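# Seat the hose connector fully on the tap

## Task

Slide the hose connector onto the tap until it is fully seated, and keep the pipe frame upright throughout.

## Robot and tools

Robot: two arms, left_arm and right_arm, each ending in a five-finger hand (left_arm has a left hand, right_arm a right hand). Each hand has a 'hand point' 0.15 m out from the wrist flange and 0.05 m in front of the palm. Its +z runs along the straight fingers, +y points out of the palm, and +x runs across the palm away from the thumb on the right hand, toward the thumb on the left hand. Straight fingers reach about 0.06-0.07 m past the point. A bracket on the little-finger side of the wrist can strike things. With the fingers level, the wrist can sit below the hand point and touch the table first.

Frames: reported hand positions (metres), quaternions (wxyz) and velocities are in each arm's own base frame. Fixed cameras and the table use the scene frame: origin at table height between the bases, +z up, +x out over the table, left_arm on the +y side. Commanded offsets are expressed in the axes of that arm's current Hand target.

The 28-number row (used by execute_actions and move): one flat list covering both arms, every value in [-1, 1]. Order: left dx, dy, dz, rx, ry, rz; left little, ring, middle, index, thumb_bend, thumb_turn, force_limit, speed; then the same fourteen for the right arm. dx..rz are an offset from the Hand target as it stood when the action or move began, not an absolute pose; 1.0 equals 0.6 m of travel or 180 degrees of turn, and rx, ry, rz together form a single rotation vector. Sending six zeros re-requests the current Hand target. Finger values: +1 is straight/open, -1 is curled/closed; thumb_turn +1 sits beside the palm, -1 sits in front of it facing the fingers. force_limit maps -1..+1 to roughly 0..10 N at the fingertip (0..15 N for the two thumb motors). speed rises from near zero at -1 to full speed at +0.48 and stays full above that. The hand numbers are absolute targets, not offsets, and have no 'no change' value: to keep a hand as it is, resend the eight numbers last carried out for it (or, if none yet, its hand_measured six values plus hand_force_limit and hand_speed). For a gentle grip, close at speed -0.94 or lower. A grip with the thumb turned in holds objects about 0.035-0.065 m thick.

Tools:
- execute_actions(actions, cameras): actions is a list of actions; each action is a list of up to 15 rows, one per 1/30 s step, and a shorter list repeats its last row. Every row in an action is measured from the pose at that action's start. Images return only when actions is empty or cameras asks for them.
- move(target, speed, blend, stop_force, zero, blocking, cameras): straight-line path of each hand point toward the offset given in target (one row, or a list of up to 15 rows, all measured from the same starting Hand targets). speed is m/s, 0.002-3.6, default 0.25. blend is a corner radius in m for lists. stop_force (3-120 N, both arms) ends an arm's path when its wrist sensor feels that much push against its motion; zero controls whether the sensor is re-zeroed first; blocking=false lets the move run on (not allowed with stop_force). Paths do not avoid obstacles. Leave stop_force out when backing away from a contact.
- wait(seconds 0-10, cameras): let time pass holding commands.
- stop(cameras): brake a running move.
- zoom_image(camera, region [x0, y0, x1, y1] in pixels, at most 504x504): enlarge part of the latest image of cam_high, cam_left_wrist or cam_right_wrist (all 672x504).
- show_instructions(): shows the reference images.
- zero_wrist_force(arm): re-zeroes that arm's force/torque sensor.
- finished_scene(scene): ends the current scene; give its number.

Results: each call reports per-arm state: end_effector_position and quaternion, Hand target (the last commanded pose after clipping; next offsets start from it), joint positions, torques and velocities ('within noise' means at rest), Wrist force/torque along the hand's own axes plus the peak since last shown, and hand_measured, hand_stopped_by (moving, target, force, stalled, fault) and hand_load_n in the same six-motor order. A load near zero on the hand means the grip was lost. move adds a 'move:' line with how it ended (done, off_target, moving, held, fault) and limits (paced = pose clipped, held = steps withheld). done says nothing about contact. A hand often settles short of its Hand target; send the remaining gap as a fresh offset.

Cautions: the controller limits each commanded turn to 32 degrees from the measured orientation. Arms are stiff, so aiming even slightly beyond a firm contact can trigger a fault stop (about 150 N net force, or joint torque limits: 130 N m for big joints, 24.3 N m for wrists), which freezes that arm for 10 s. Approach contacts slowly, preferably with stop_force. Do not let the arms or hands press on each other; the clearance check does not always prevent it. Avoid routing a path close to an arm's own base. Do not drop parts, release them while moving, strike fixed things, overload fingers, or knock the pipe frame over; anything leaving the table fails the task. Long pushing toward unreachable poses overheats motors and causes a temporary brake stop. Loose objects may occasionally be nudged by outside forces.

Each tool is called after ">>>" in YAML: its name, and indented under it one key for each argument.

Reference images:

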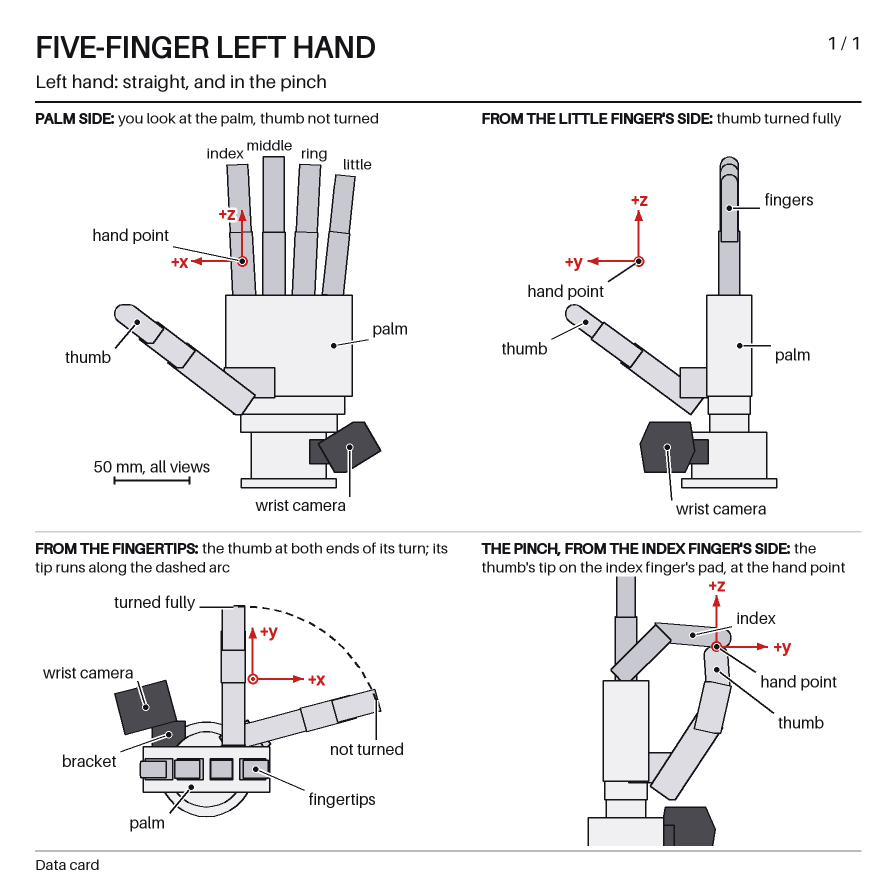

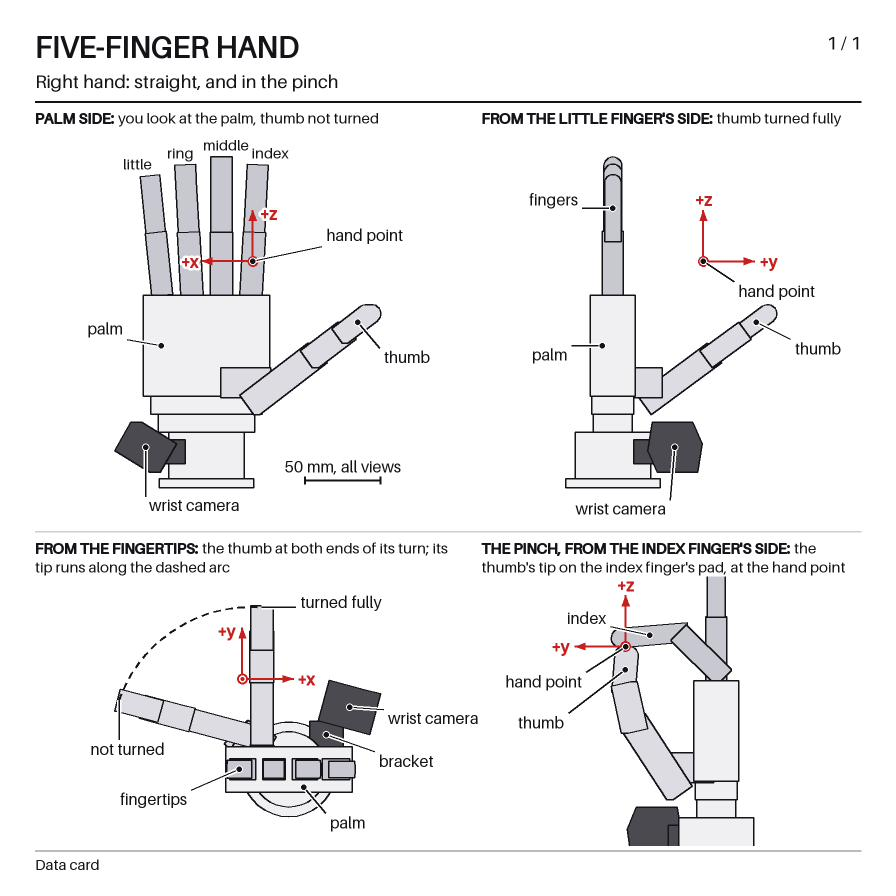

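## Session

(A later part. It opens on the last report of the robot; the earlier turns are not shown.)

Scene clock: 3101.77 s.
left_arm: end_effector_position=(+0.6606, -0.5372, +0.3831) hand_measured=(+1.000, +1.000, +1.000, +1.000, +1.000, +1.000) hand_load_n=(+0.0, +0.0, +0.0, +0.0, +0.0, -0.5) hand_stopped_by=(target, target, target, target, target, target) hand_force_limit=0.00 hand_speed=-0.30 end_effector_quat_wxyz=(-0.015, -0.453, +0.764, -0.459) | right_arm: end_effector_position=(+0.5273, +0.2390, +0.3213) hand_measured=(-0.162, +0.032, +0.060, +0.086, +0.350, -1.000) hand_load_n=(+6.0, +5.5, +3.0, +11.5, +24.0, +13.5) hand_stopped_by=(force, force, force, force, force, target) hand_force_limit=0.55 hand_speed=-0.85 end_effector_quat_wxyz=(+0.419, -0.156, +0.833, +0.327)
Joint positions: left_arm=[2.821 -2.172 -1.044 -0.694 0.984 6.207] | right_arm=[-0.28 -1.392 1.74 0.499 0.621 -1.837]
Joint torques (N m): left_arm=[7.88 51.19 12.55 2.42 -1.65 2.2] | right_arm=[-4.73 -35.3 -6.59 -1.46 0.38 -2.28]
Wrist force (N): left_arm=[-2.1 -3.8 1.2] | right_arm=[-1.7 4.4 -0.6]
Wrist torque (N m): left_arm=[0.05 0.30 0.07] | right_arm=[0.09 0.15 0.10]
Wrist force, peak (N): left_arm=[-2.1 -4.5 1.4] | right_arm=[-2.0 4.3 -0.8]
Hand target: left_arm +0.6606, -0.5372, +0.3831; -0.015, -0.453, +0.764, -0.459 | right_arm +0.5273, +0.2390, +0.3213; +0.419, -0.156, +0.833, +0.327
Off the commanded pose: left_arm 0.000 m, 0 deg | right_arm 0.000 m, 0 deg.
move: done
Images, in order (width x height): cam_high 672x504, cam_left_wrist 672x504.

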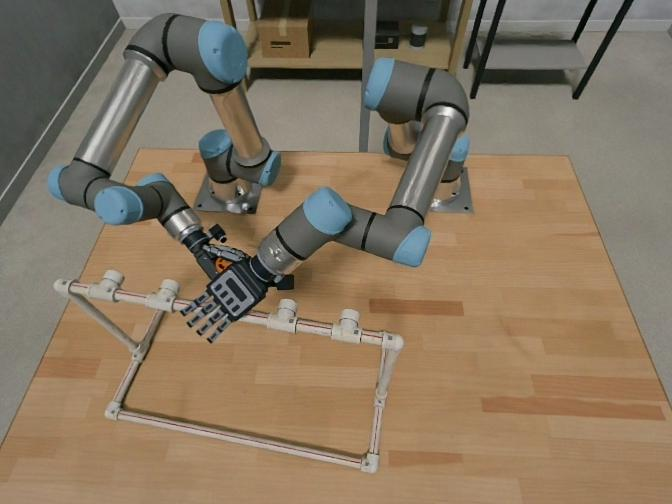

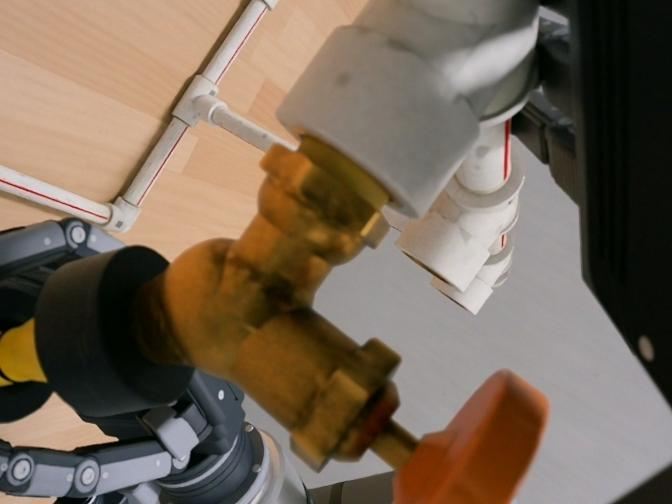

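>>> move:
  target: [0,0,0,0,0,0,1,1,1,1,1,1,0,-0.3,0,0.0025,0,0,0,0,-0.52,-0.52,-0.42,-0.42,-0.32,-1,0.55,-0.85]
  speed: 0.015

>>> move:
  target: [0,0,0,0,0,0,1,1,1,1,1,1,0,-0.3,-0.00825,-0.00118,0.00046,0,0,0,-0.52,-0.52,-0.42,-0.42,-0.32,-1,0.55,-0.85]
  speed: 0.015
  stop_force: 15
  zero: false
  cameras: ["cam_left_wrist"]

>>> zoom_image:
  camera: "cam_left_wrist"
  region: [0, 200, 240, 504]

Scene clock: 3123.03 s.
left_arm: end_effector_position=(+0.6606, -0.5372, +0.3831) hand_measured=(+1.000, +1.000, +1.000, +1.000, +1.000, +1.000) hand_load_n=(+0.0, +0.0, +0.5, +0.0, +0.0, -0.5) hand_stopped_by=(target, target, target, target, target, target) hand_force_limit=0.00 hand_speed=-0.30 end_effector_quat_wxyz=(-0.015, -0.453, +0.764, -0.459) | right_arm: end_effector_position=(+0.5265, +0.2401, +0.3219) hand_measured=(-0.162, +0.032, +0.060, +0.086, +0.350, -1.000) hand_load_n=(+6.5, +6.0, +4.0, +13.0, +23.0, +13.5) hand_stopped_by=(force, force, force, force, force, target) hand_force_limit=0.55 hand_speed=-0.85 end_effector_quat_wxyz=(+0.419, -0.156, +0.833, +0.327)
Joint positions: left_arm=[2.821 -2.172 -1.044 -0.694 0.984 6.207] | right_arm=[-0.277 -1.395 1.741 0.498 0.623 -1.835]
Joint torques (N m): left_arm=[7.98 50.3 12.78 1.75 -1.43 2.19] | right_arm=[4.46 -33.84 -7.79 -1.04 0.27 2.02]
Wrist force (N): left_arm=[-2.1 -3.9 1.2] | right_arm=[0.0 0.3 0.0]
Wrist torque (N m): left_arm=[0.03 0.31 0.07] | right_arm=[0.00 0.18 0.08]
Wrist force, peak (N): left_arm=[-2.2 -4.1 1.3] | right_arm=[-1.6 4.3 -1.2]
Hand target: left_arm +0.6606, -0.5372, +0.3831; -0.015, -0.453, +0.764, -0.459 | right_arm +0.5265, +0.2401, +0.3219; +0.419, -0.156, +0.833, +0.327
Off the commanded pose: left_arm 0.000 m, 0 deg | right_arm 0.000 m, 0 deg.
move: done

Scene clock: 3124.43 s.
left_arm: end_effector_position=(+0.6606, -0.5372, +0.3831) hand_measured=(+1.000, +1.000, +1.000, +1.000, +1.000, +1.000) hand_load_n=(+0.0, +0.0, +0.0, +0.0, +0.0, +0.0) hand_stopped_by=(target, target, target, target, target, target) hand_force_limit=0.00 hand_speed=-0.30 end_effector_quat_wxyz=(-0.015, -0.453, +0.764, -0.459) | right_arm: end_effector_position=(+0.5300, +0.2397, +0.3254) hand_measured=(-0.162, +0.032, +0.060, +0.086, +0.350, -1.000) hand_load_n=(+6.5, +6.0, +4.0, +13.0, +23.0, +13.5) hand_stopped_by=(force, force, force, force, force, target) hand_force_limit=0.55 hand_speed=-0.85 end_effector_quat_wxyz=(+0.419, -0.156, +0.833, +0.327)
Joint positions: left_arm=[2.821 -2.172 -1.044 -0.694 0.984 6.207] | right_arm=[-0.276 -1.389 1.725 0.507 0.624 -1.833]
Joint torques (N m): left_arm=[8.23 51.1 13.26 1.32 -1.46 2.21] | right_arm=[0.7 -32.57 -7.85 -1.29 -0.89 -1.08]
Wrist force (N): left_arm=[-2.0 -3.7 1.0] | right_arm=[0.2 0.1 0.3]
Wrist torque (N m): left_arm=[0.05 0.27 0.08] | right_arm=[-0.08 0.20 0.07]
Wrist force, peak (N): left_arm=[-2.2 -3.9 1.3] | right_arm=[0.8 0.6 0.2]
Hand target: left_arm +0.6606, -0.5372, +0.3831; -0.015, -0.453, +0.764, -0.459 | right_arm +0.5300, +0.2397, +0.3254; +0.419, -0.156, +0.833, +0.327
Off the commanded pose: left_arm 0.000 m, 0 deg | right_arm 0.000 m, 0 deg.
move: done
Images, in order (width x height): cam_left_wrist 672x504.

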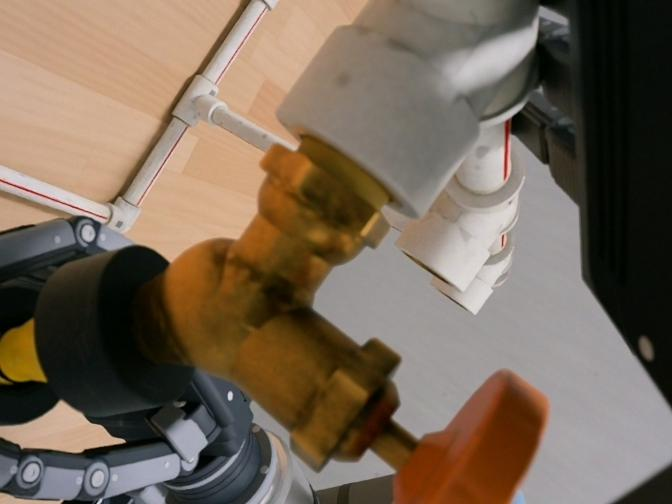

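Scaled by 1.658 from the camera's 672x504 image, which has a finer 960x720 frame.

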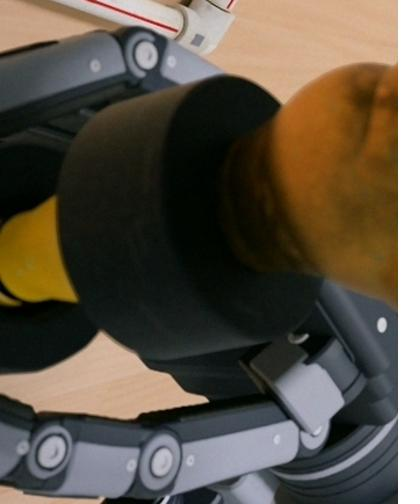

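>>> move:
  target: [0,0,0,0,0,0,1,1,1,1,1,1,0,-0.3,-0.00989,-0.00142,0.00055,0,0,0,-0.52,-0.52,-0.42,-0.42,-0.32,-1,0.55,-0.85]
  speed: 0.015
  stop_force: 15
  zero: false
  cameras: ["cam_left_wrist"]

>>> zoom_image:
  camera: "cam_left_wrist"
  region: [0, 200, 240, 504]

Scene clock: 3130.80 s.
left_arm: end_effector_position=(+0.6606, -0.5372, +0.3831) hand_measured=(+1.000, +1.000, +1.000, +1.000, +1.000, +1.000) hand_load_n=(+0.0, +0.0, +0.0, +0.0, +0.0, -0.5) hand_stopped_by=(target, target, target, target, target, target) hand_force_limit=0.00 hand_speed=-0.30 end_effector_quat_wxyz=(-0.015, -0.453, +0.764, -0.459) | right_arm: end_effector_position=(+0.5342, +0.2392, +0.3297) hand_measured=(-0.162, +0.032, +0.060, +0.086, +0.350, -1.000) hand_load_n=(+6.0, +6.0, +4.0, +13.0, +23.0, +13.5) hand_stopped_by=(force, force, force, force, force, target) hand_force_limit=0.55 hand_speed=-0.85 end_effector_quat_wxyz=(+0.419, -0.156, +0.833, +0.327)
Joint positions: left_arm=[2.821 -2.172 -1.044 -0.694 0.984 6.207] | right_arm=[-0.274 -1.383 1.706 0.519 0.625 -1.83]
Joint torques (N m): left_arm=[7.54 51.01 14.74 0.67 -1.51 2.23] | right_arm=[-2.82 -34.08 -7.51 -1.21 -0.53 -0.89]
Wrist force (N): left_arm=[-2.0 -3.9 1.2] | right_arm=[-0.1 1.2 0.2]
Wrist torque (N m): left_arm=[0.02 0.30 0.08] | right_arm=[0.02 0.20 0.08]
Wrist force, peak (N): left_arm=[-2.2 -4.0 1.3] | right_arm=[0.8 1.2 0.3]
Hand target: left_arm +0.6606, -0.5372, +0.3831; -0.015, -0.453, +0.764, -0.459 | right_arm +0.5342, +0.2392, +0.3297; +0.419, -0.156, +0.833, +0.327
Off the commanded pose: left_arm 0.000 m, 0 deg | right_arm 0.000 m, 0 deg.
move: done
Images, in order (width x height): cam_left_wrist 672x504.

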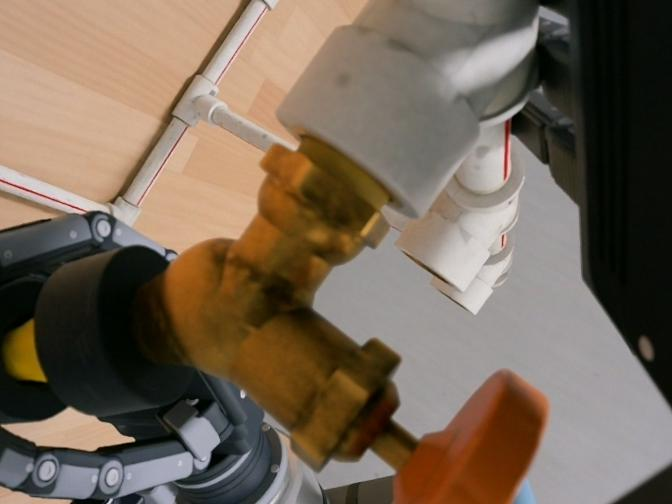

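Scaled by 1.658 from the camera's 672x504 image, which has a finer 960x720 frame.

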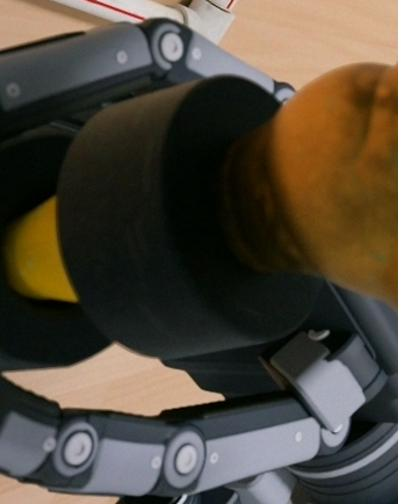

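>>> move:
  target: [0,0,0,0,0,0,1,1,1,1,1,1,0,-0.3,-0.00989,-0.00062,0.00055,0,0,0,-0.52,-0.52,-0.42,-0.42,-0.32,-1,0.55,-0.85]
  speed: 0.015
  stop_force: 25
  zero: false
  cameras: ["cam_left_wrist"]

>>> zoom_image:
  camera: "cam_left_wrist"
  region: [0, 200, 240, 504]

Scene clock: 3138.57 s.
left_arm: end_effector_position=(+0.6606, -0.5372, +0.3831) hand_measured=(+1.000, +1.000, +1.000, +1.000, +1.000, +1.000) hand_load_n=(+0.0, +0.0, +0.0, +0.0, +0.0, +0.0) hand_stopped_by=(target, target, target, target, target, target) hand_force_limit=0.00 hand_speed=-0.30 end_effector_quat_wxyz=(-0.015, -0.453, +0.764, -0.459) | right_arm: end_effector_position=(+0.5382, +0.2391, +0.3341) hand_measured=(-0.162, +0.032, +0.060, +0.086, +0.350, -1.000) hand_load_n=(+5.5, +6.5, +3.5, +12.0, +24.0, +8.5) hand_stopped_by=(force, force, force, force, force, target) hand_force_limit=0.55 hand_speed=-0.85 end_effector_quat_wxyz=(+0.419, -0.156, +0.833, +0.327)
Joint positions: left_arm=[2.821 -2.172 -1.044 -0.694 0.984 6.207] | right_arm=[-0.272 -1.377 1.686 0.53 0.626 -1.827]
Joint torques (N m): left_arm=[7.7 50.62 15.67 0.5 -1.55 2.1] | right_arm=[-8.07 -36 -9.51 -1.78 -1.03 -0.31]
Wrist force (N): left_arm=[-2.4 -4.9 2.2] | right_arm=[6.0 5.8 0.2]
Wrist torque (N m): left_arm=[0.00 0.30 0.08] | right_arm=[0.18 0.15 0.19]
Wrist force, peak (N): left_arm=[-2.8 -6.0 2.6] | right_arm=[10.0 5.3 1.5]
Hand target: left_arm +0.6606, -0.5372, +0.3831; -0.015, -0.453, +0.764, -0.459 | right_arm +0.5382, +0.2391, +0.3341; +0.419, -0.156, +0.833, +0.327
Off the commanded pose: left_arm 0.000 m, 0 deg | right_arm 0.000 m, 0 deg.
move: done
Images, in order (width x height): cam_left_wrist 672x504.

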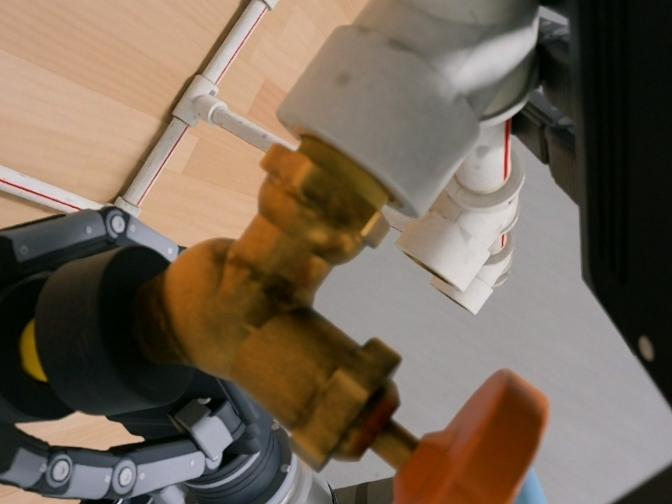

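Scaled by 1.658 from the camera's 672x504 image, which has a finer 960x720 frame.

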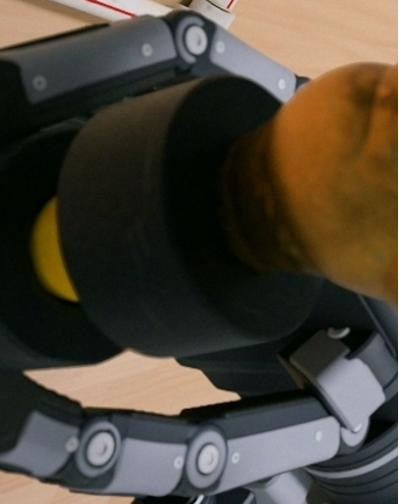

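>>> move:
  target: [0,0,0,0,0,0,1,1,1,1,1,1,0,-0.3,-0.00825,0.0015,0.00046,0,0,0,-0.52,-0.52,-0.42,-0.42,-0.32,-1,0.55,-0.85]
  speed: 0.015
  stop_force: 35
  zero: false

Scene clock: 3143.83 s.
left_arm: end_effector_position=(+0.6606, -0.5372, +0.3831) hand_measured=(+1.000, +1.000, +1.000, +1.000, +1.000, +1.000) hand_load_n=(+0.0, +0.0, +0.5, +0.0, +0.0, +0.0) hand_stopped_by=(target, target, target, target, target, target) hand_force_limit=0.00 hand_speed=-0.30 end_effector_quat_wxyz=(-0.015, -0.453, +0.764, -0.459) | right_arm: end_effector_position=(+0.5409, +0.2399, +0.3383) hand_measured=(-0.162, +0.032, +0.060, +0.086, +0.350, -1.000) hand_load_n=(+1.0, +4.5, +0.5, +17.0, +16.0, -9.0) hand_stopped_by=(force, force, force, force, force, target) hand_force_limit=0.55 hand_speed=-0.85 end_effector_quat_wxyz=(+0.419, -0.156, +0.833, +0.327)
Joint positions: left_arm=[2.821 -2.172 -1.044 -0.694 0.984 6.207] | right_arm=[-0.268 -1.375 1.671 0.538 0.629 -1.822]
Joint torques (N m): left_arm=[-3.13 50.28 16.67 0.5 -1.42 2.39] | right_arm=[-4.5 -32.33 -13.31 -2.16 -3.26 -1.4]
Wrist force (N): left_arm=[-3.3 -11.5 1.8] | right_arm=[15.1 -0.4 0.4]
Wrist torque (N m): left_arm=[0.02 0.24 0.19] | right_arm=[-0.07 0.23 -0.05]
Wrist force, peak (N): left_arm=[-4.0 -17.1 3.4] | right_arm=[20.3 2.0 1.8]
Hand target: left_arm +0.6606, -0.5372, +0.3831; -0.015, -0.453, +0.764, -0.459 | right_arm +0.5409, +0.2399, +0.3383; +0.419, -0.156, +0.833, +0.327
Off the commanded pose: left_arm 0.000 m, 0 deg | right_arm 0.000 m, 0 deg.
move: done

>>> move:
  target: [0,0,0,0,0,0,1,1,1,1,1,1,0,-0.3,-0.00825,-0.0004,0.00046,0,0,0,-0.52,-0.52,-0.42,-0.42,-0.32,-1,0.55,-0.85]
  speed: 0.015
  stop_force: 40
  zero: false
  cameras: ["cam_left_wrist"]

>>> zoom_image:
  camera: "cam_left_wrist"
  region: [0, 200, 240, 504]

Scene clock: 3151.37 s.
left_arm: end_effector_position=(+0.6606, -0.5372, +0.3832) hand_measured=(+1.000, +1.000, +1.000, +1.000, +1.000, +1.000) hand_load_n=(+0.0, +0.5, +1.5, +0.5, +0.0, +0.0) hand_stopped_by=(target, target, target, target, target, target) hand_force_limit=0.00 hand_speed=-0.30 end_effector_quat_wxyz=(-0.015, -0.453, +0.764, -0.459) | right_arm: end_effector_position=(+0.5440, +0.2399, +0.3420) hand_measured=(-0.162, +0.032, +0.060, +0.086, +0.350, -1.000) hand_load_n=(+3.5, +6.5, -2.0, +11.0, +25.5, -9.5) hand_stopped_by=(force, force, force, force, force, target) hand_force_limit=0.55 hand_speed=-0.85 end_effector_quat_wxyz=(+0.419, -0.156, +0.833, +0.327)
Joint positions: left_arm=[2.821 -2.172 -1.044 -0.694 0.984 6.207] | right_arm=[-0.266 -1.37 1.655 0.548 0.63 -1.82]
Joint torques (N m): left_arm=[-10.68 39.9 12.29 -5.63 -2.75 2.09] | right_arm=[-13.36 -40.81 -22.46 -5.05 -1.55 0.92]
Wrist force (N): left_arm=[-6.9 -37.8 6.9] | right_arm=[37.6 14.1 -2.9]
Wrist torque (N m): left_arm=[-0.04 0.32 0.65] | right_arm=[0.34 0.44 0.11]
Wrist force, peak (N): left_arm=[-7.3 -40.9 7.8] | right_arm=[41.1 13.9 -2.0]
Hand target: left_arm +0.6606, -0.5372, +0.3831; -0.015, -0.453, +0.764, -0.459 | right_arm +0.5440, +0.2398, +0.3420; +0.419, -0.156, +0.833, +0.327
Off the commanded pose: left_arm 0.000 m, 0 deg | right_arm 0.000 m, 0 deg.
move: contact (right_arm)
Images, in order (width x height): cam_left_wrist 672x504.

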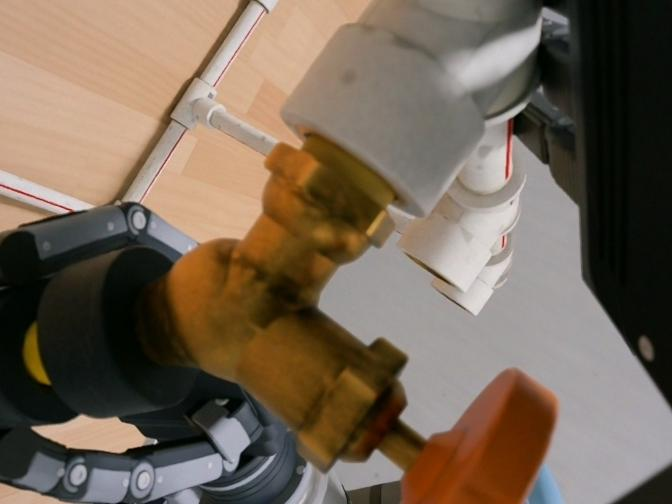

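Scaled by 1.658 from the camera's 672x504 image, which has a finer 960x720 frame.

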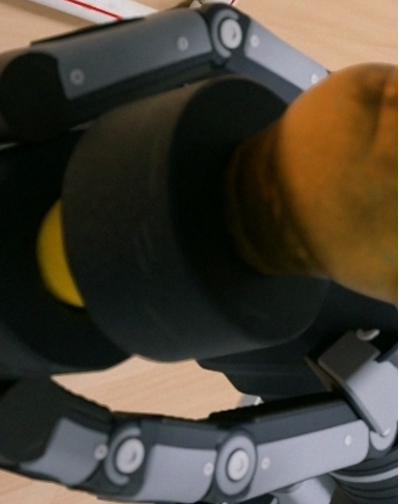

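>>> wait:
  seconds: 0.1
  cameras: ["cam_right_wrist", "cam_high"]

>>> zoom_image:
  camera: "cam_right_wrist"
  region: [150, 50, 650, 425]

Scene clock: 3182.17 s.
left_arm: end_effector_position=(+0.6606, -0.5372, +0.3831) hand_measured=(+1.000, +1.000, +1.000, +1.000, +1.000, +1.000) hand_load_n=(+0.0, +0.5, +1.0, +0.5, +0.0, +0.0) hand_stopped_by=(target, target, target, target, target, target) hand_force_limit=0.00 hand_speed=-0.30 end_effector_quat_wxyz=(-0.015, -0.453, +0.764, -0.459) | right_arm: end_effector_position=(+0.5440, +0.2398, +0.3420) hand_measured=(-0.162, +0.032, +0.060, +0.086, +0.350, -1.000) hand_load_n=(+3.5, +6.5, -1.5, +11.0, +25.5, -9.0) hand_stopped_by=(force, force, force, force, force, target) hand_force_limit=0.55 hand_speed=-0.85 end_effector_quat_wxyz=(+0.419, -0.156, +0.833, +0.327)
Joint positions: left_arm=[2.821 -2.172 -1.044 -0.694 0.984 6.207] | right_arm=[-0.266 -1.37 1.655 0.548 0.63 -1.82]
Joint torques (N m): left_arm=[-11.87 35.25 1.72 -5.88 -3.05 2.25] | right_arm=[-17.32 -43.68 -23.19 -4.8 -1.75 0.59]
Wrist force (N): left_arm=[-6.8 -37.9 6.9] | right_arm=[37.2 14.0 -2.9]
Wrist torque (N m): left_arm=[-0.07 0.31 0.66] | right_arm=[0.33 0.52 0.07]
Wrist force, peak (N): left_arm=[-6.9 -38.1 7.0] | right_arm=[37.9 14.6 -2.6]
Hand target: left_arm +0.6606, -0.5372, +0.3831; -0.015, -0.453, +0.764, -0.459 | right_arm +0.5440, +0.2398, +0.3420; +0.419, -0.156, +0.833, +0.327
Off the commanded pose: left_arm 0.000 m, 0 deg | right_arm 0.000 m, 0 deg.
wait: 0.10 s; at rest from the start
Images, in order (width x height): cam_high 672x504, cam_right_wrist 672x504.

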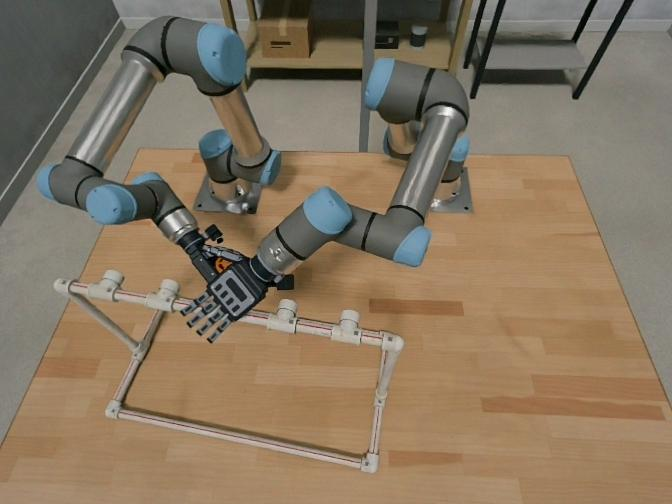

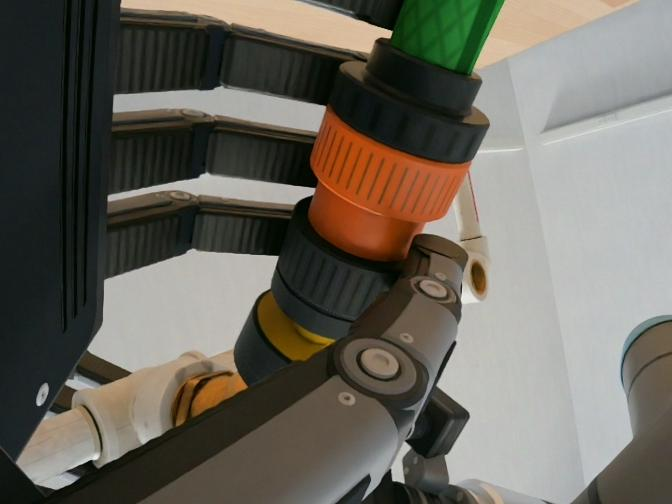

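Scaled by 1.008 from the camera's 672x504 image, which has a finer 960x720 frame.

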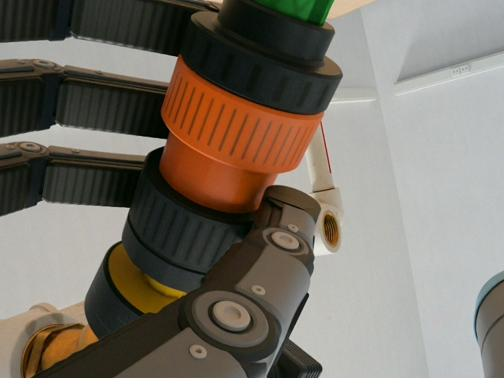

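>>> zoom_image:
  camera: "cam_right_wrist"
  region: [200, 190, 400, 400]

Scaled by 2.400 from the camera's 672x504 image, which has a finer 960x720 frame.

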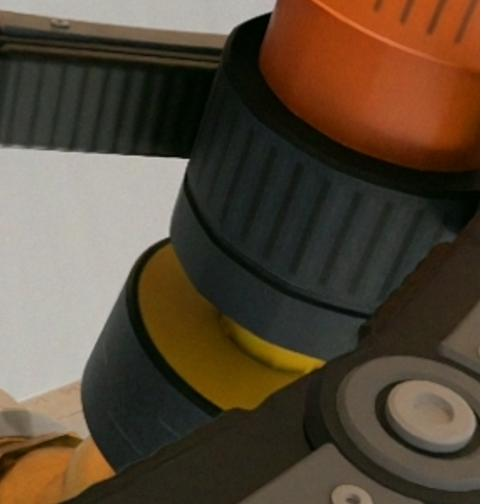

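>>> move:
  target: [0,0,0,0,0,0,1,1,1,1,1,1,0,-0.3,0.0033,0.0023,-0.0003,-0.0152,0.0040,0.0262,-0.52,-0.52,-0.42,-0.42,-0.32,-1,0.55,-0.85]
  speed: 0.03
  cameras: ["cam_right_wrist", "cam_left_wrist"]

>>> zoom_image:
  camera: "cam_left_wrist"
  region: [0, 200, 240, 504]

Scene clock: 3231.20 s.
left_arm: end_effector_position=(+0.6606, -0.5372, +0.3831) hand_measured=(+1.000, +1.000, +1.000, +1.000, +1.000, +1.000) hand_load_n=(+0.0, +0.0, +0.5, +0.0, +0.0, -0.5) hand_stopped_by=(target, target, target, target, target, target) hand_force_limit=0.00 hand_speed=-0.30 end_effector_quat_wxyz=(-0.015, -0.453, +0.764, -0.459) | right_arm: end_effector_position=(+0.5420, +0.2408, +0.3411) hand_measured=(-0.162, +0.032, +0.060, +0.086, +0.350, -1.000) hand_load_n=(+2.0, +7.0, +2.5, +18.0, +20.5, -2.5) hand_stopped_by=(force, force, force, force, force, target) hand_force_limit=0.55 hand_speed=-0.85 end_effector_quat_wxyz=(+0.396, -0.134, +0.833, +0.363)
Joint positions: left_arm=[2.821 -2.172 -1.044 -0.694 0.984 6.207] | right_arm=[-0.274 -1.348 1.658 0.572 0.581 -1.781]
Joint torques (N m): left_arm=[-11.78 35.36 11.38 1.49 -0.38 2.19] | right_arm=[-6.31 -26.17 -11.9 1.47 -1.26 0.78]
Wrist force (N): left_arm=[0.0 -7.9 -2.1] | right_arm=[10.1 -0.7 2.0]
Wrist torque (N m): left_arm=[0.20 0.24 0.30] | right_arm=[-0.04 0.10 -0.01]
Wrist force, peak (N): left_arm=[-6.9 -38.5 6.4] | right_arm=[37.8 14.3 -2.8]
Hand target: left_arm +0.6606, -0.5372, +0.3831; -0.015, -0.453, +0.764, -0.459 | right_arm +0.5420, +0.2408, +0.3411; +0.396, -0.134, +0.833, +0.363
Off the commanded pose: left_arm 0.000 m, 0 deg | right_arm 0.000 m, 0 deg.
move: done
Images, in order (width x height): cam_left_wrist 672x504, cam_right_wrist 672x504.

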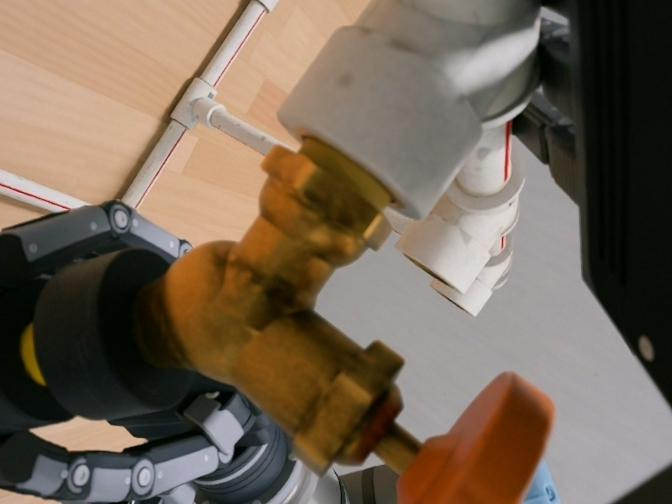

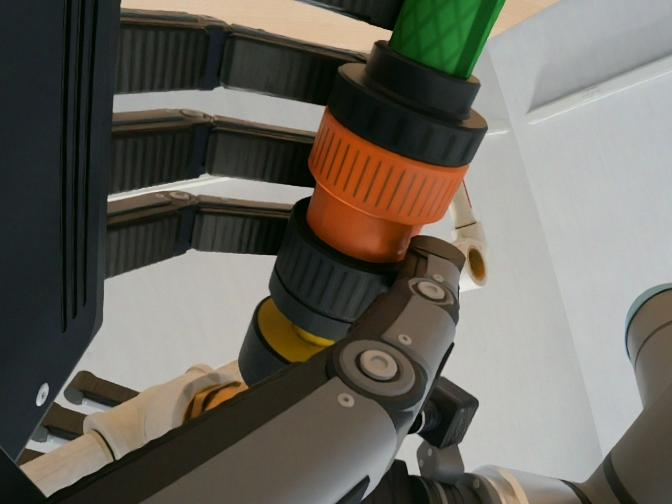

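Scaled by 1.658 from the camera's 672x504 image, which has a finer 960x720 frame.

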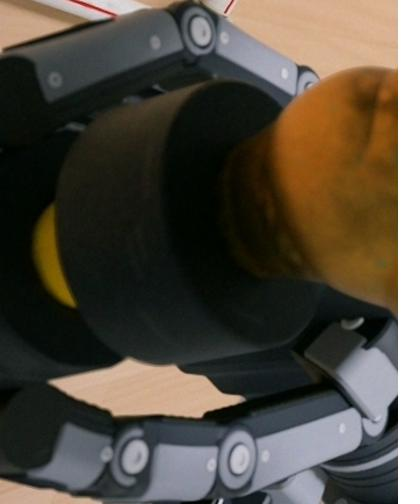

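>>> move:
  target: [0,0,0,0,0,0,1,1,1,1,1,1,0,-0.3,-0.00832,-0.00052,0.00031,0,0,0,-0.52,-0.52,-0.42,-0.42,-0.32,-1,0.55,-0.85]
  speed: 0.012
  stop_force: 45
  zero: false
  cameras: ["cam_right_wrist", "cam_left_wrist"]

>>> zoom_image:
  camera: "cam_left_wrist"
  region: [0, 200, 240, 504]

Scene clock: 3247.17 s.
left_arm: end_effector_position=(+0.6606, -0.5372, +0.3831) hand_measured=(+1.000, +1.000, +1.000, +1.000, +1.000, +1.000) hand_load_n=(+0.0, +0.5, +1.5, +0.5, +0.0, +0.0) hand_stopped_by=(target, target, target, target, target, target) hand_force_limit=0.00 hand_speed=-0.30 end_effector_quat_wxyz=(-0.015, -0.453, +0.764, -0.459) | right_arm: end_effector_position=(+0.5440, +0.2406, +0.3432) hand_measured=(-0.162, +0.032, +0.060, +0.086, +0.350, -1.000) hand_load_n=(+3.5, +8.0, +0.0, +11.0, +25.0, -9.0) hand_stopped_by=(force, force, force, force, force, target) hand_force_limit=0.55 hand_speed=-0.85 end_effector_quat_wxyz=(+0.396, -0.134, +0.833, +0.363)
Joint positions: left_arm=[2.821 -2.172 -1.044 -0.694 0.984 6.207] | right_arm=[-0.273 -1.345 1.648 0.577 0.582 -1.78]
Joint torques (N m): left_arm=[-12.06 40.92 -1.41 -6.2 -2.68 2.18] | right_arm=[-20.42 -44.94 -22.89 -4.25 -2.05 -0.1]
Wrist force (N): left_arm=[-2.3 -40.5 7.3] | right_arm=[39.3 13.9 -0.4]
Wrist torque (N m): left_arm=[-0.05 0.39 0.99] | right_arm=[0.37 0.38 0.19]
Wrist force, peak (N): left_arm=[-5.3 -47.2 10.9] | right_arm=[47.4 15.1 0.8]
Hand target: left_arm +0.6606, -0.5372, +0.3831; -0.015, -0.453, +0.764, -0.459 | right_arm +0.5440, +0.2406, +0.3432; +0.396, -0.134, +0.833, +0.363 (not the last commanded pose)
Off the commanded pose: left_arm 0.000 m, 0 deg | right_arm 0.002 m, 0 deg.
move: contact (right_arm)
Images, in order (width x height): cam_left_wrist 672x504, cam_right_wrist 672x504.

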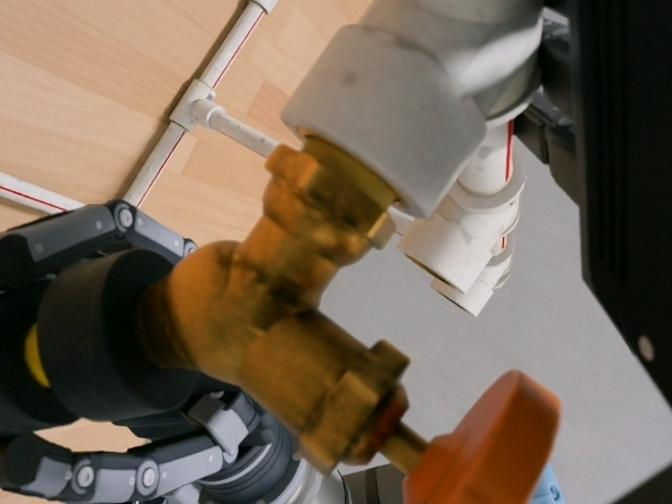

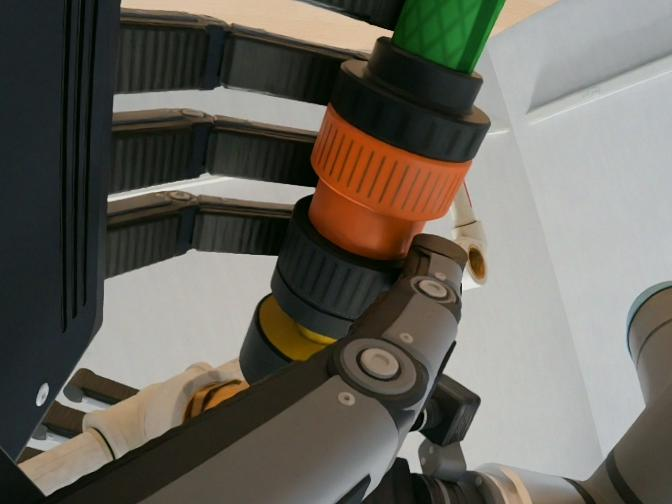

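Scaled by 1.658 from the camera's 672x504 image, which has a finer 960x720 frame.

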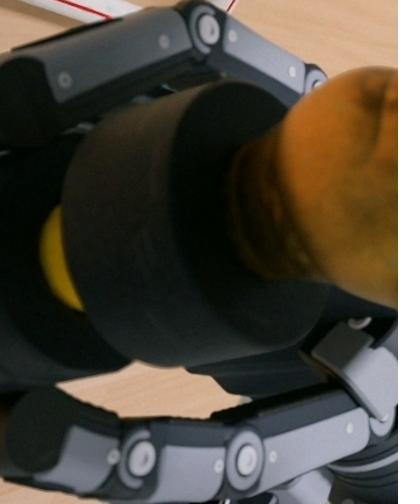

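>>> move:
  target: [0,0,0,0,0,0,1,1,1,1,1,1,0,-0.3,0.0040,0.0045,0,0,0,0,-0.52,-0.52,-0.42,-0.42,-0.32,-1,0.55,-0.85]
  speed: 0.02

>>> move:
  target: [0,0,0,0,0,0,1,1,1,1,1,1,0,-0.3,-0.00832,0.0005,0.00031,0,0,0,-0.52,-0.52,-0.42,-0.42,-0.32,-1,0.55,-0.85]
  speed: 0.012
  stop_force: 48
  zero: false
  cameras: ["cam_right_wrist", "cam_left_wrist"]

>>> zoom_image:
  camera: "cam_left_wrist"
  region: [0, 200, 240, 504]

Scene clock: 3270.37 s.
left_arm: end_effector_position=(+0.6605, -0.5372, +0.3830) hand_measured=(+1.000, +1.000, +1.000, +1.000, +1.000, +1.000) hand_load_n=(+0.0, +0.0, +0.0, +0.0, +0.0, +0.0) hand_stopped_by=(target, target, target, target, target, target) hand_force_limit=0.00 hand_speed=-0.30 end_effector_quat_wxyz=(-0.015, -0.453, +0.764, -0.459) | right_arm: end_effector_position=(+0.5410, +0.2427, +0.3427) hand_measured=(-0.162, +0.032, +0.060, +0.086, +0.350, -1.000) hand_load_n=(+2.0, +9.5, +5.5, +18.5, +19.5, -1.5) hand_stopped_by=(force, force, force, force, force, target) hand_force_limit=0.55 hand_speed=-0.85 end_effector_quat_wxyz=(+0.396, -0.134, +0.833, +0.363)
Joint positions: left_arm=[2.821 -2.172 -1.044 -0.694 0.984 6.207] | right_arm=[-0.27 -1.352 1.658 0.571 0.584 -1.776]
Joint torques (N m): left_arm=[-11.03 39.3 16.9 3.68 -0.44 2.03] | right_arm=[6.41 -33.77 -18.38 0.26 -2.28 2.28]
Wrist force (N): left_arm=[-0.8 -3.5 -0.5] | right_arm=[8.3 -8.2 4.4]
Wrist torque (N m): left_arm=[0.12 0.27 0.14] | right_arm=[-0.14 0.02 -0.11]
Wrist force, peak (N): left_arm=[-2.7 -40.9 7.0] | right_arm=[39.5 13.9 -0.3]
Hand target: left_arm +0.6606, -0.5372, +0.3831; -0.015, -0.453, +0.764, -0.459 | right_arm +0.5410, +0.2427, +0.3427; +0.396, -0.134, +0.833, +0.363
Off the commanded pose: left_arm 0.000 m, 0 deg | right_arm 0.000 m, 0 deg.
move: done

Scene clock: 3271.80 s.
left_arm: end_effector_position=(+0.6606, -0.5372, +0.3831) hand_measured=(+1.000, +1.000, +1.000, +1.000, +1.000, +1.000) hand_load_n=(+0.0, +0.0, +1.0, +0.0, -0.5, +0.0) hand_stopped_by=(target, target, target, target, target, target) hand_force_limit=0.00 hand_speed=-0.30 end_effector_quat_wxyz=(-0.015, -0.453, +0.764, -0.459) | right_arm: end_effector_position=(+0.5442, +0.2427, +0.3465) hand_measured=(-0.162, +0.032, +0.060, +0.086, +0.350, -1.000) hand_load_n=(+0.0, +12.5, +6.0, +10.5, +23.5, -3.0) hand_stopped_by=(force, force, force, force, force, target) hand_force_limit=0.55 hand_speed=-0.85 end_effector_quat_wxyz=(+0.396, -0.134, +0.833, +0.363)
Joint positions: left_arm=[2.821 -2.172 -1.044 -0.694 0.984 6.207] | right_arm=[-0.267 -1.347 1.641 0.581 0.585 -1.773]
Joint torques (N m): left_arm=[-3.83 34.61 5.85 0.93 0.55 1.96] | right_arm=[-5.52 -28.01 -13.36 -1.88 -0.02 -1.66]
Wrist force (N): left_arm=[0.8 -16.1 -2.5] | right_arm=[16.7 5.0 0.7]
Wrist torque (N m): left_arm=[0.28 0.16 0.56] | right_arm=[0.13 0.12 0.09]
Wrist force, peak (N): left_arm=[-4.9 -47.7 7.0] | right_arm=[47.7 11.1 0.5]
Hand target: left_arm +0.6606, -0.5372, +0.3831; -0.015, -0.453, +0.764, -0.459 | right_arm +0.5442, +0.2427, +0.3465; +0.396, -0.134, +0.833, +0.363
Off the commanded pose: left_arm 0.000 m, 0 deg | right_arm 0.000 m, 0 deg.
move: done
Images, in order (width x height): cam_left_wrist 672x504, cam_right_wrist 672x504.

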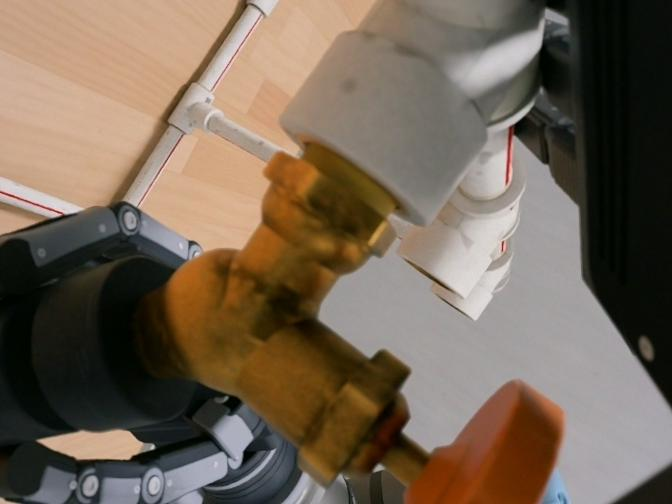

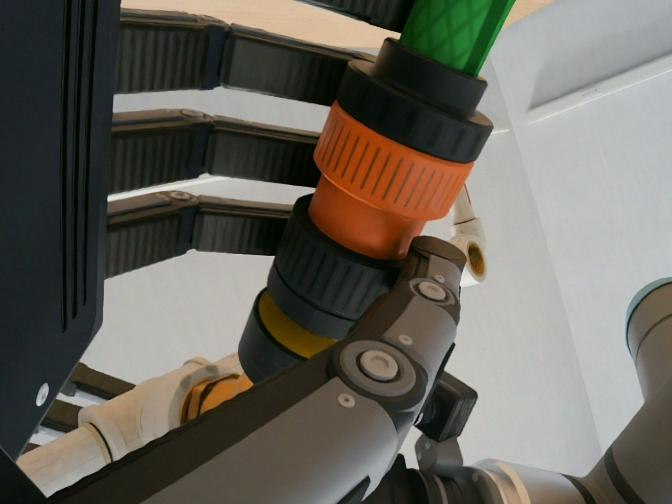

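Scaled by 1.658 from the camera's 672x504 image, which has a finer 960x720 frame.

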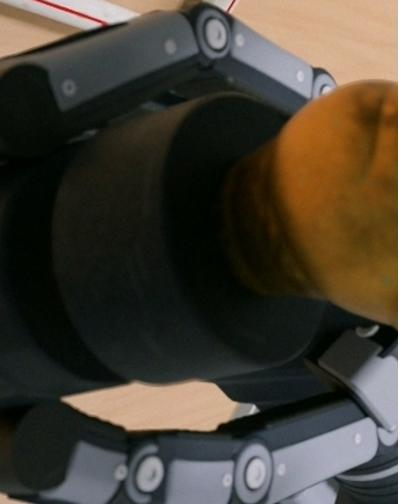

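>>> move:
  target: [0,0,0,0,0,0,1,1,1,1,1,1,0,-0.3,-0.00832,0.0002,0.00031,0,0,0,-0.52,-0.52,-0.42,-0.42,-0.32,-1,0.55,-0.85]
  speed: 0.012
  stop_force: 48
  zero: false
  cameras: ["cam_right_wrist", "cam_left_wrist"]

>>> zoom_image:
  camera: "cam_right_wrist"
  region: [200, 190, 400, 400]

Scene clock: 3279.73 s.
left_arm: end_effector_position=(+0.6606, -0.5372, +0.3831) hand_measured=(+1.000, +1.000, +1.000, +1.000, +1.000, +1.000) hand_load_n=(+0.0, +0.0, +1.0, +0.0, +0.0, +0.0) hand_stopped_by=(target, target, target, target, target, target) hand_force_limit=0.00 hand_speed=-0.30 end_effector_quat_wxyz=(-0.015, -0.453, +0.764, -0.459) | right_arm: end_effector_position=(+0.5475, +0.2426, +0.3503) hand_measured=(-0.162, +0.032, +0.060, +0.086, +0.350, -1.000) hand_load_n=(+0.0, +14.0, +7.5, +11.0, +21.5, -4.0) hand_stopped_by=(force, force, force, force, force, target) hand_force_limit=0.55 hand_speed=-0.85 end_effector_quat_wxyz=(+0.396, -0.134, +0.833, +0.363)
Joint positions: left_arm=[2.821 -2.172 -1.044 -0.694 0.984 6.207] | right_arm=[-0.265 -1.342 1.625 0.59 0.587 -1.77]
Joint torques (N m): left_arm=[-0.56 34.22 8.97 -3.14 -1.33 1.95] | right_arm=[1.78 -39.65 -15.69 -2.13 -3.76 -0.59]
Wrist force (N): left_arm=[-0.1 -19.2 -3.3] | right_arm=[19.8 -3.6 -0.4]
Wrist torque (N m): left_arm=[0.29 0.14 0.59] | right_arm=[-0.12 0.16 -0.04]
Wrist force, peak (N): left_arm=[-1.9 -28.1 0.5] | right_arm=[28.1 2.5 0.8]
Hand target: left_arm +0.6606, -0.5372, +0.3831; -0.015, -0.453, +0.764, -0.459 | right_arm +0.5475, +0.2426, +0.3503; +0.396, -0.134, +0.833, +0.363
Off the commanded pose: left_arm 0.000 m, 0 deg | right_arm 0.000 m, 0 deg.
move: done
Images, in order (width x height): cam_left_wrist 672x504, cam_right_wrist 672x504.

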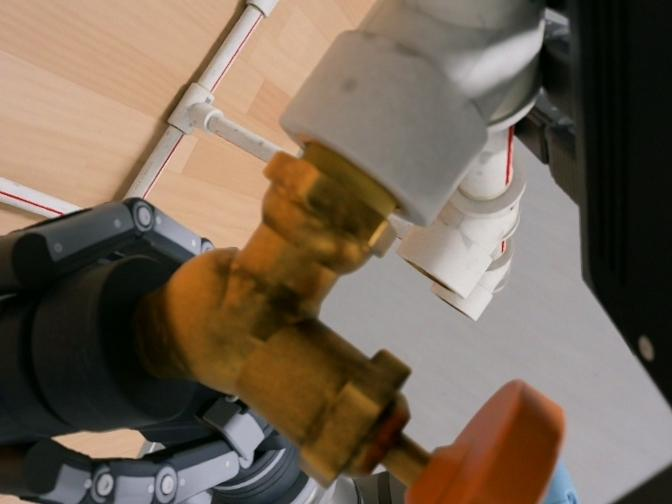

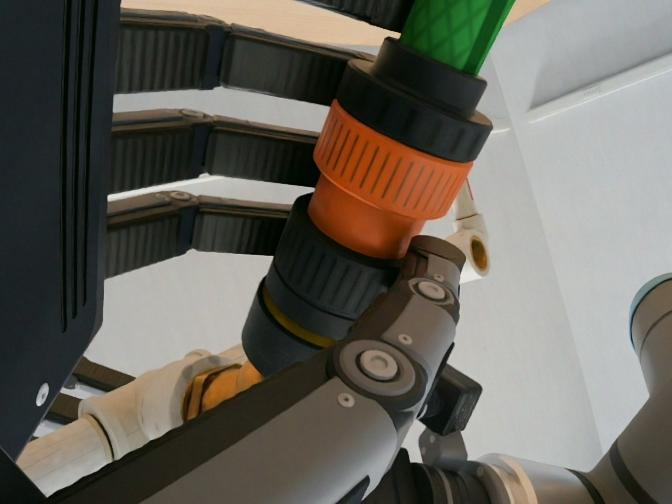

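Scaled by 2.400 from the camera's 672x504 image, which has a finer 960x720 frame.

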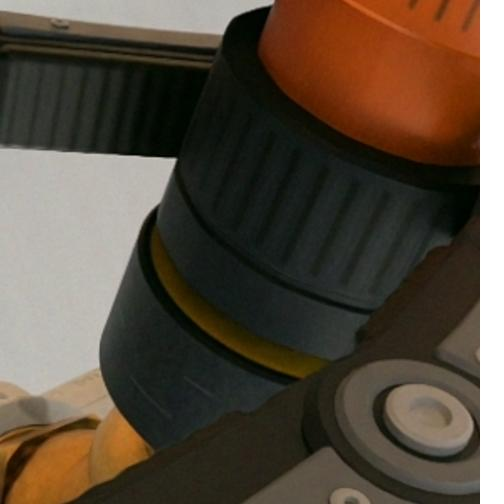

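>>> move:
  target: [0,0,0,0,0,0,1,1,1,1,1,1,0,-0.3,-0.00749,-0.0008,0.00031,0,0,0,-0.52,-0.52,-0.42,-0.42,-0.32,-1,0.55,-0.85]
  speed: 0.012
  stop_force: 48
  zero: false
  cameras: ["cam_right_wrist", "cam_left_wrist"]

>>> zoom_image:
  camera: "cam_right_wrist"
  region: [200, 190, 400, 400]

Scene clock: 3286.60 s.
left_arm: end_effector_position=(+0.6606, -0.5372, +0.3831) hand_measured=(+1.000, +1.000, +1.000, +1.000, +1.000, +1.000) hand_load_n=(+0.0, +0.5, +1.5, +0.5, +0.0, -0.5) hand_stopped_by=(target, target, target, target, target, target) hand_force_limit=0.00 hand_speed=-0.30 end_effector_quat_wxyz=(-0.015, -0.453, +0.764, -0.459) | right_arm: end_effector_position=(+0.5508, +0.2421, +0.3534) hand_measured=(-0.162, +0.032, +0.060, +0.086, +0.350, -1.000) hand_load_n=(+0.5, +14.5, +3.5, +13.0, +24.0, -10.0) hand_stopped_by=(force, force, force, force, force, target) hand_force_limit=0.55 hand_speed=-0.85 end_effector_quat_wxyz=(+0.396, -0.134, +0.833, +0.363)
Joint positions: left_arm=[2.821 -2.172 -1.044 -0.694 0.984 6.207] | right_arm=[-0.264 -1.337 1.609 0.599 0.587 -1.769]
Joint torques (N m): left_arm=[-15.52 36.44 6.89 -5.95 -1.35 2] | right_arm=[-18.4 -44.29 -24.07 -4.02 -1.49 5.47]
Wrist force (N): left_arm=[-2.8 -41.6 3.8] | right_arm=[41.6 6.2 2.3]
Wrist torque (N m): left_arm=[0.12 0.31 1.08] | right_arm=[0.08 0.48 0.04]
Wrist force, peak (N): left_arm=[-2.9 -43.2 3.8] | right_arm=[43.5 5.9 2.6]
Hand target: left_arm +0.6606, -0.5372, +0.3831; -0.015, -0.453, +0.764, -0.459 | right_arm +0.5508, +0.2421, +0.3534; +0.396, -0.134, +0.833, +0.363
Off the commanded pose: left_arm 0.000 m, 0 deg | right_arm 0.000 m, 0 deg.
move: done
Images, in order (width x height): cam_left_wrist 672x504, cam_right_wrist 672x504.

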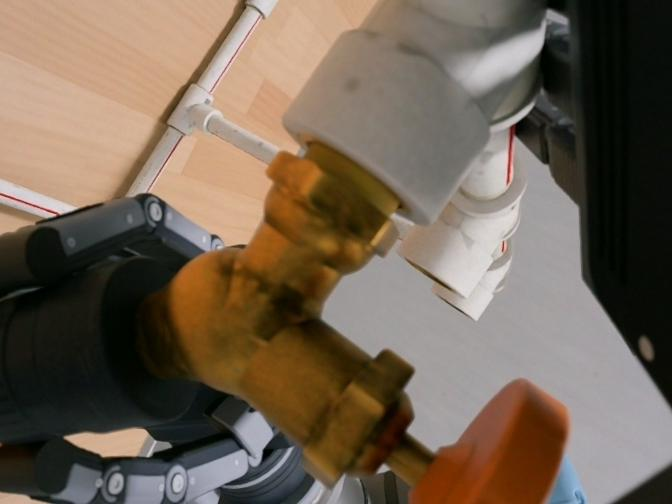

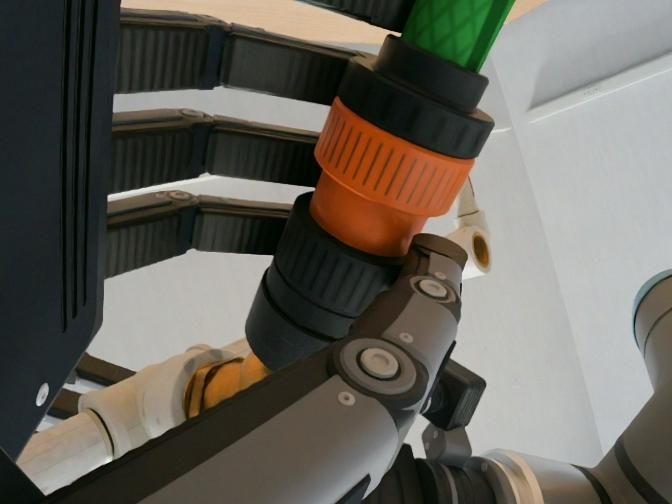

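Scaled by 2.400 from the camera's 672x504 image, which has a finer 960x720 frame.

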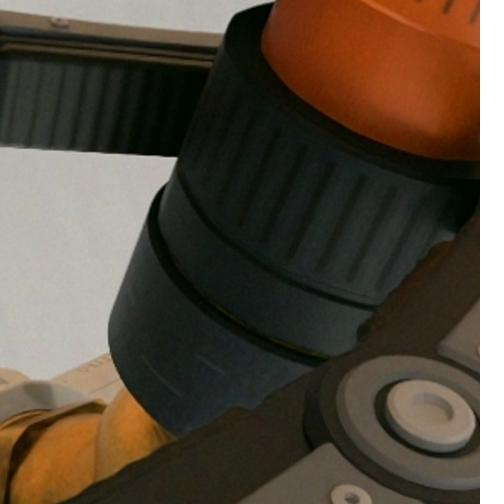

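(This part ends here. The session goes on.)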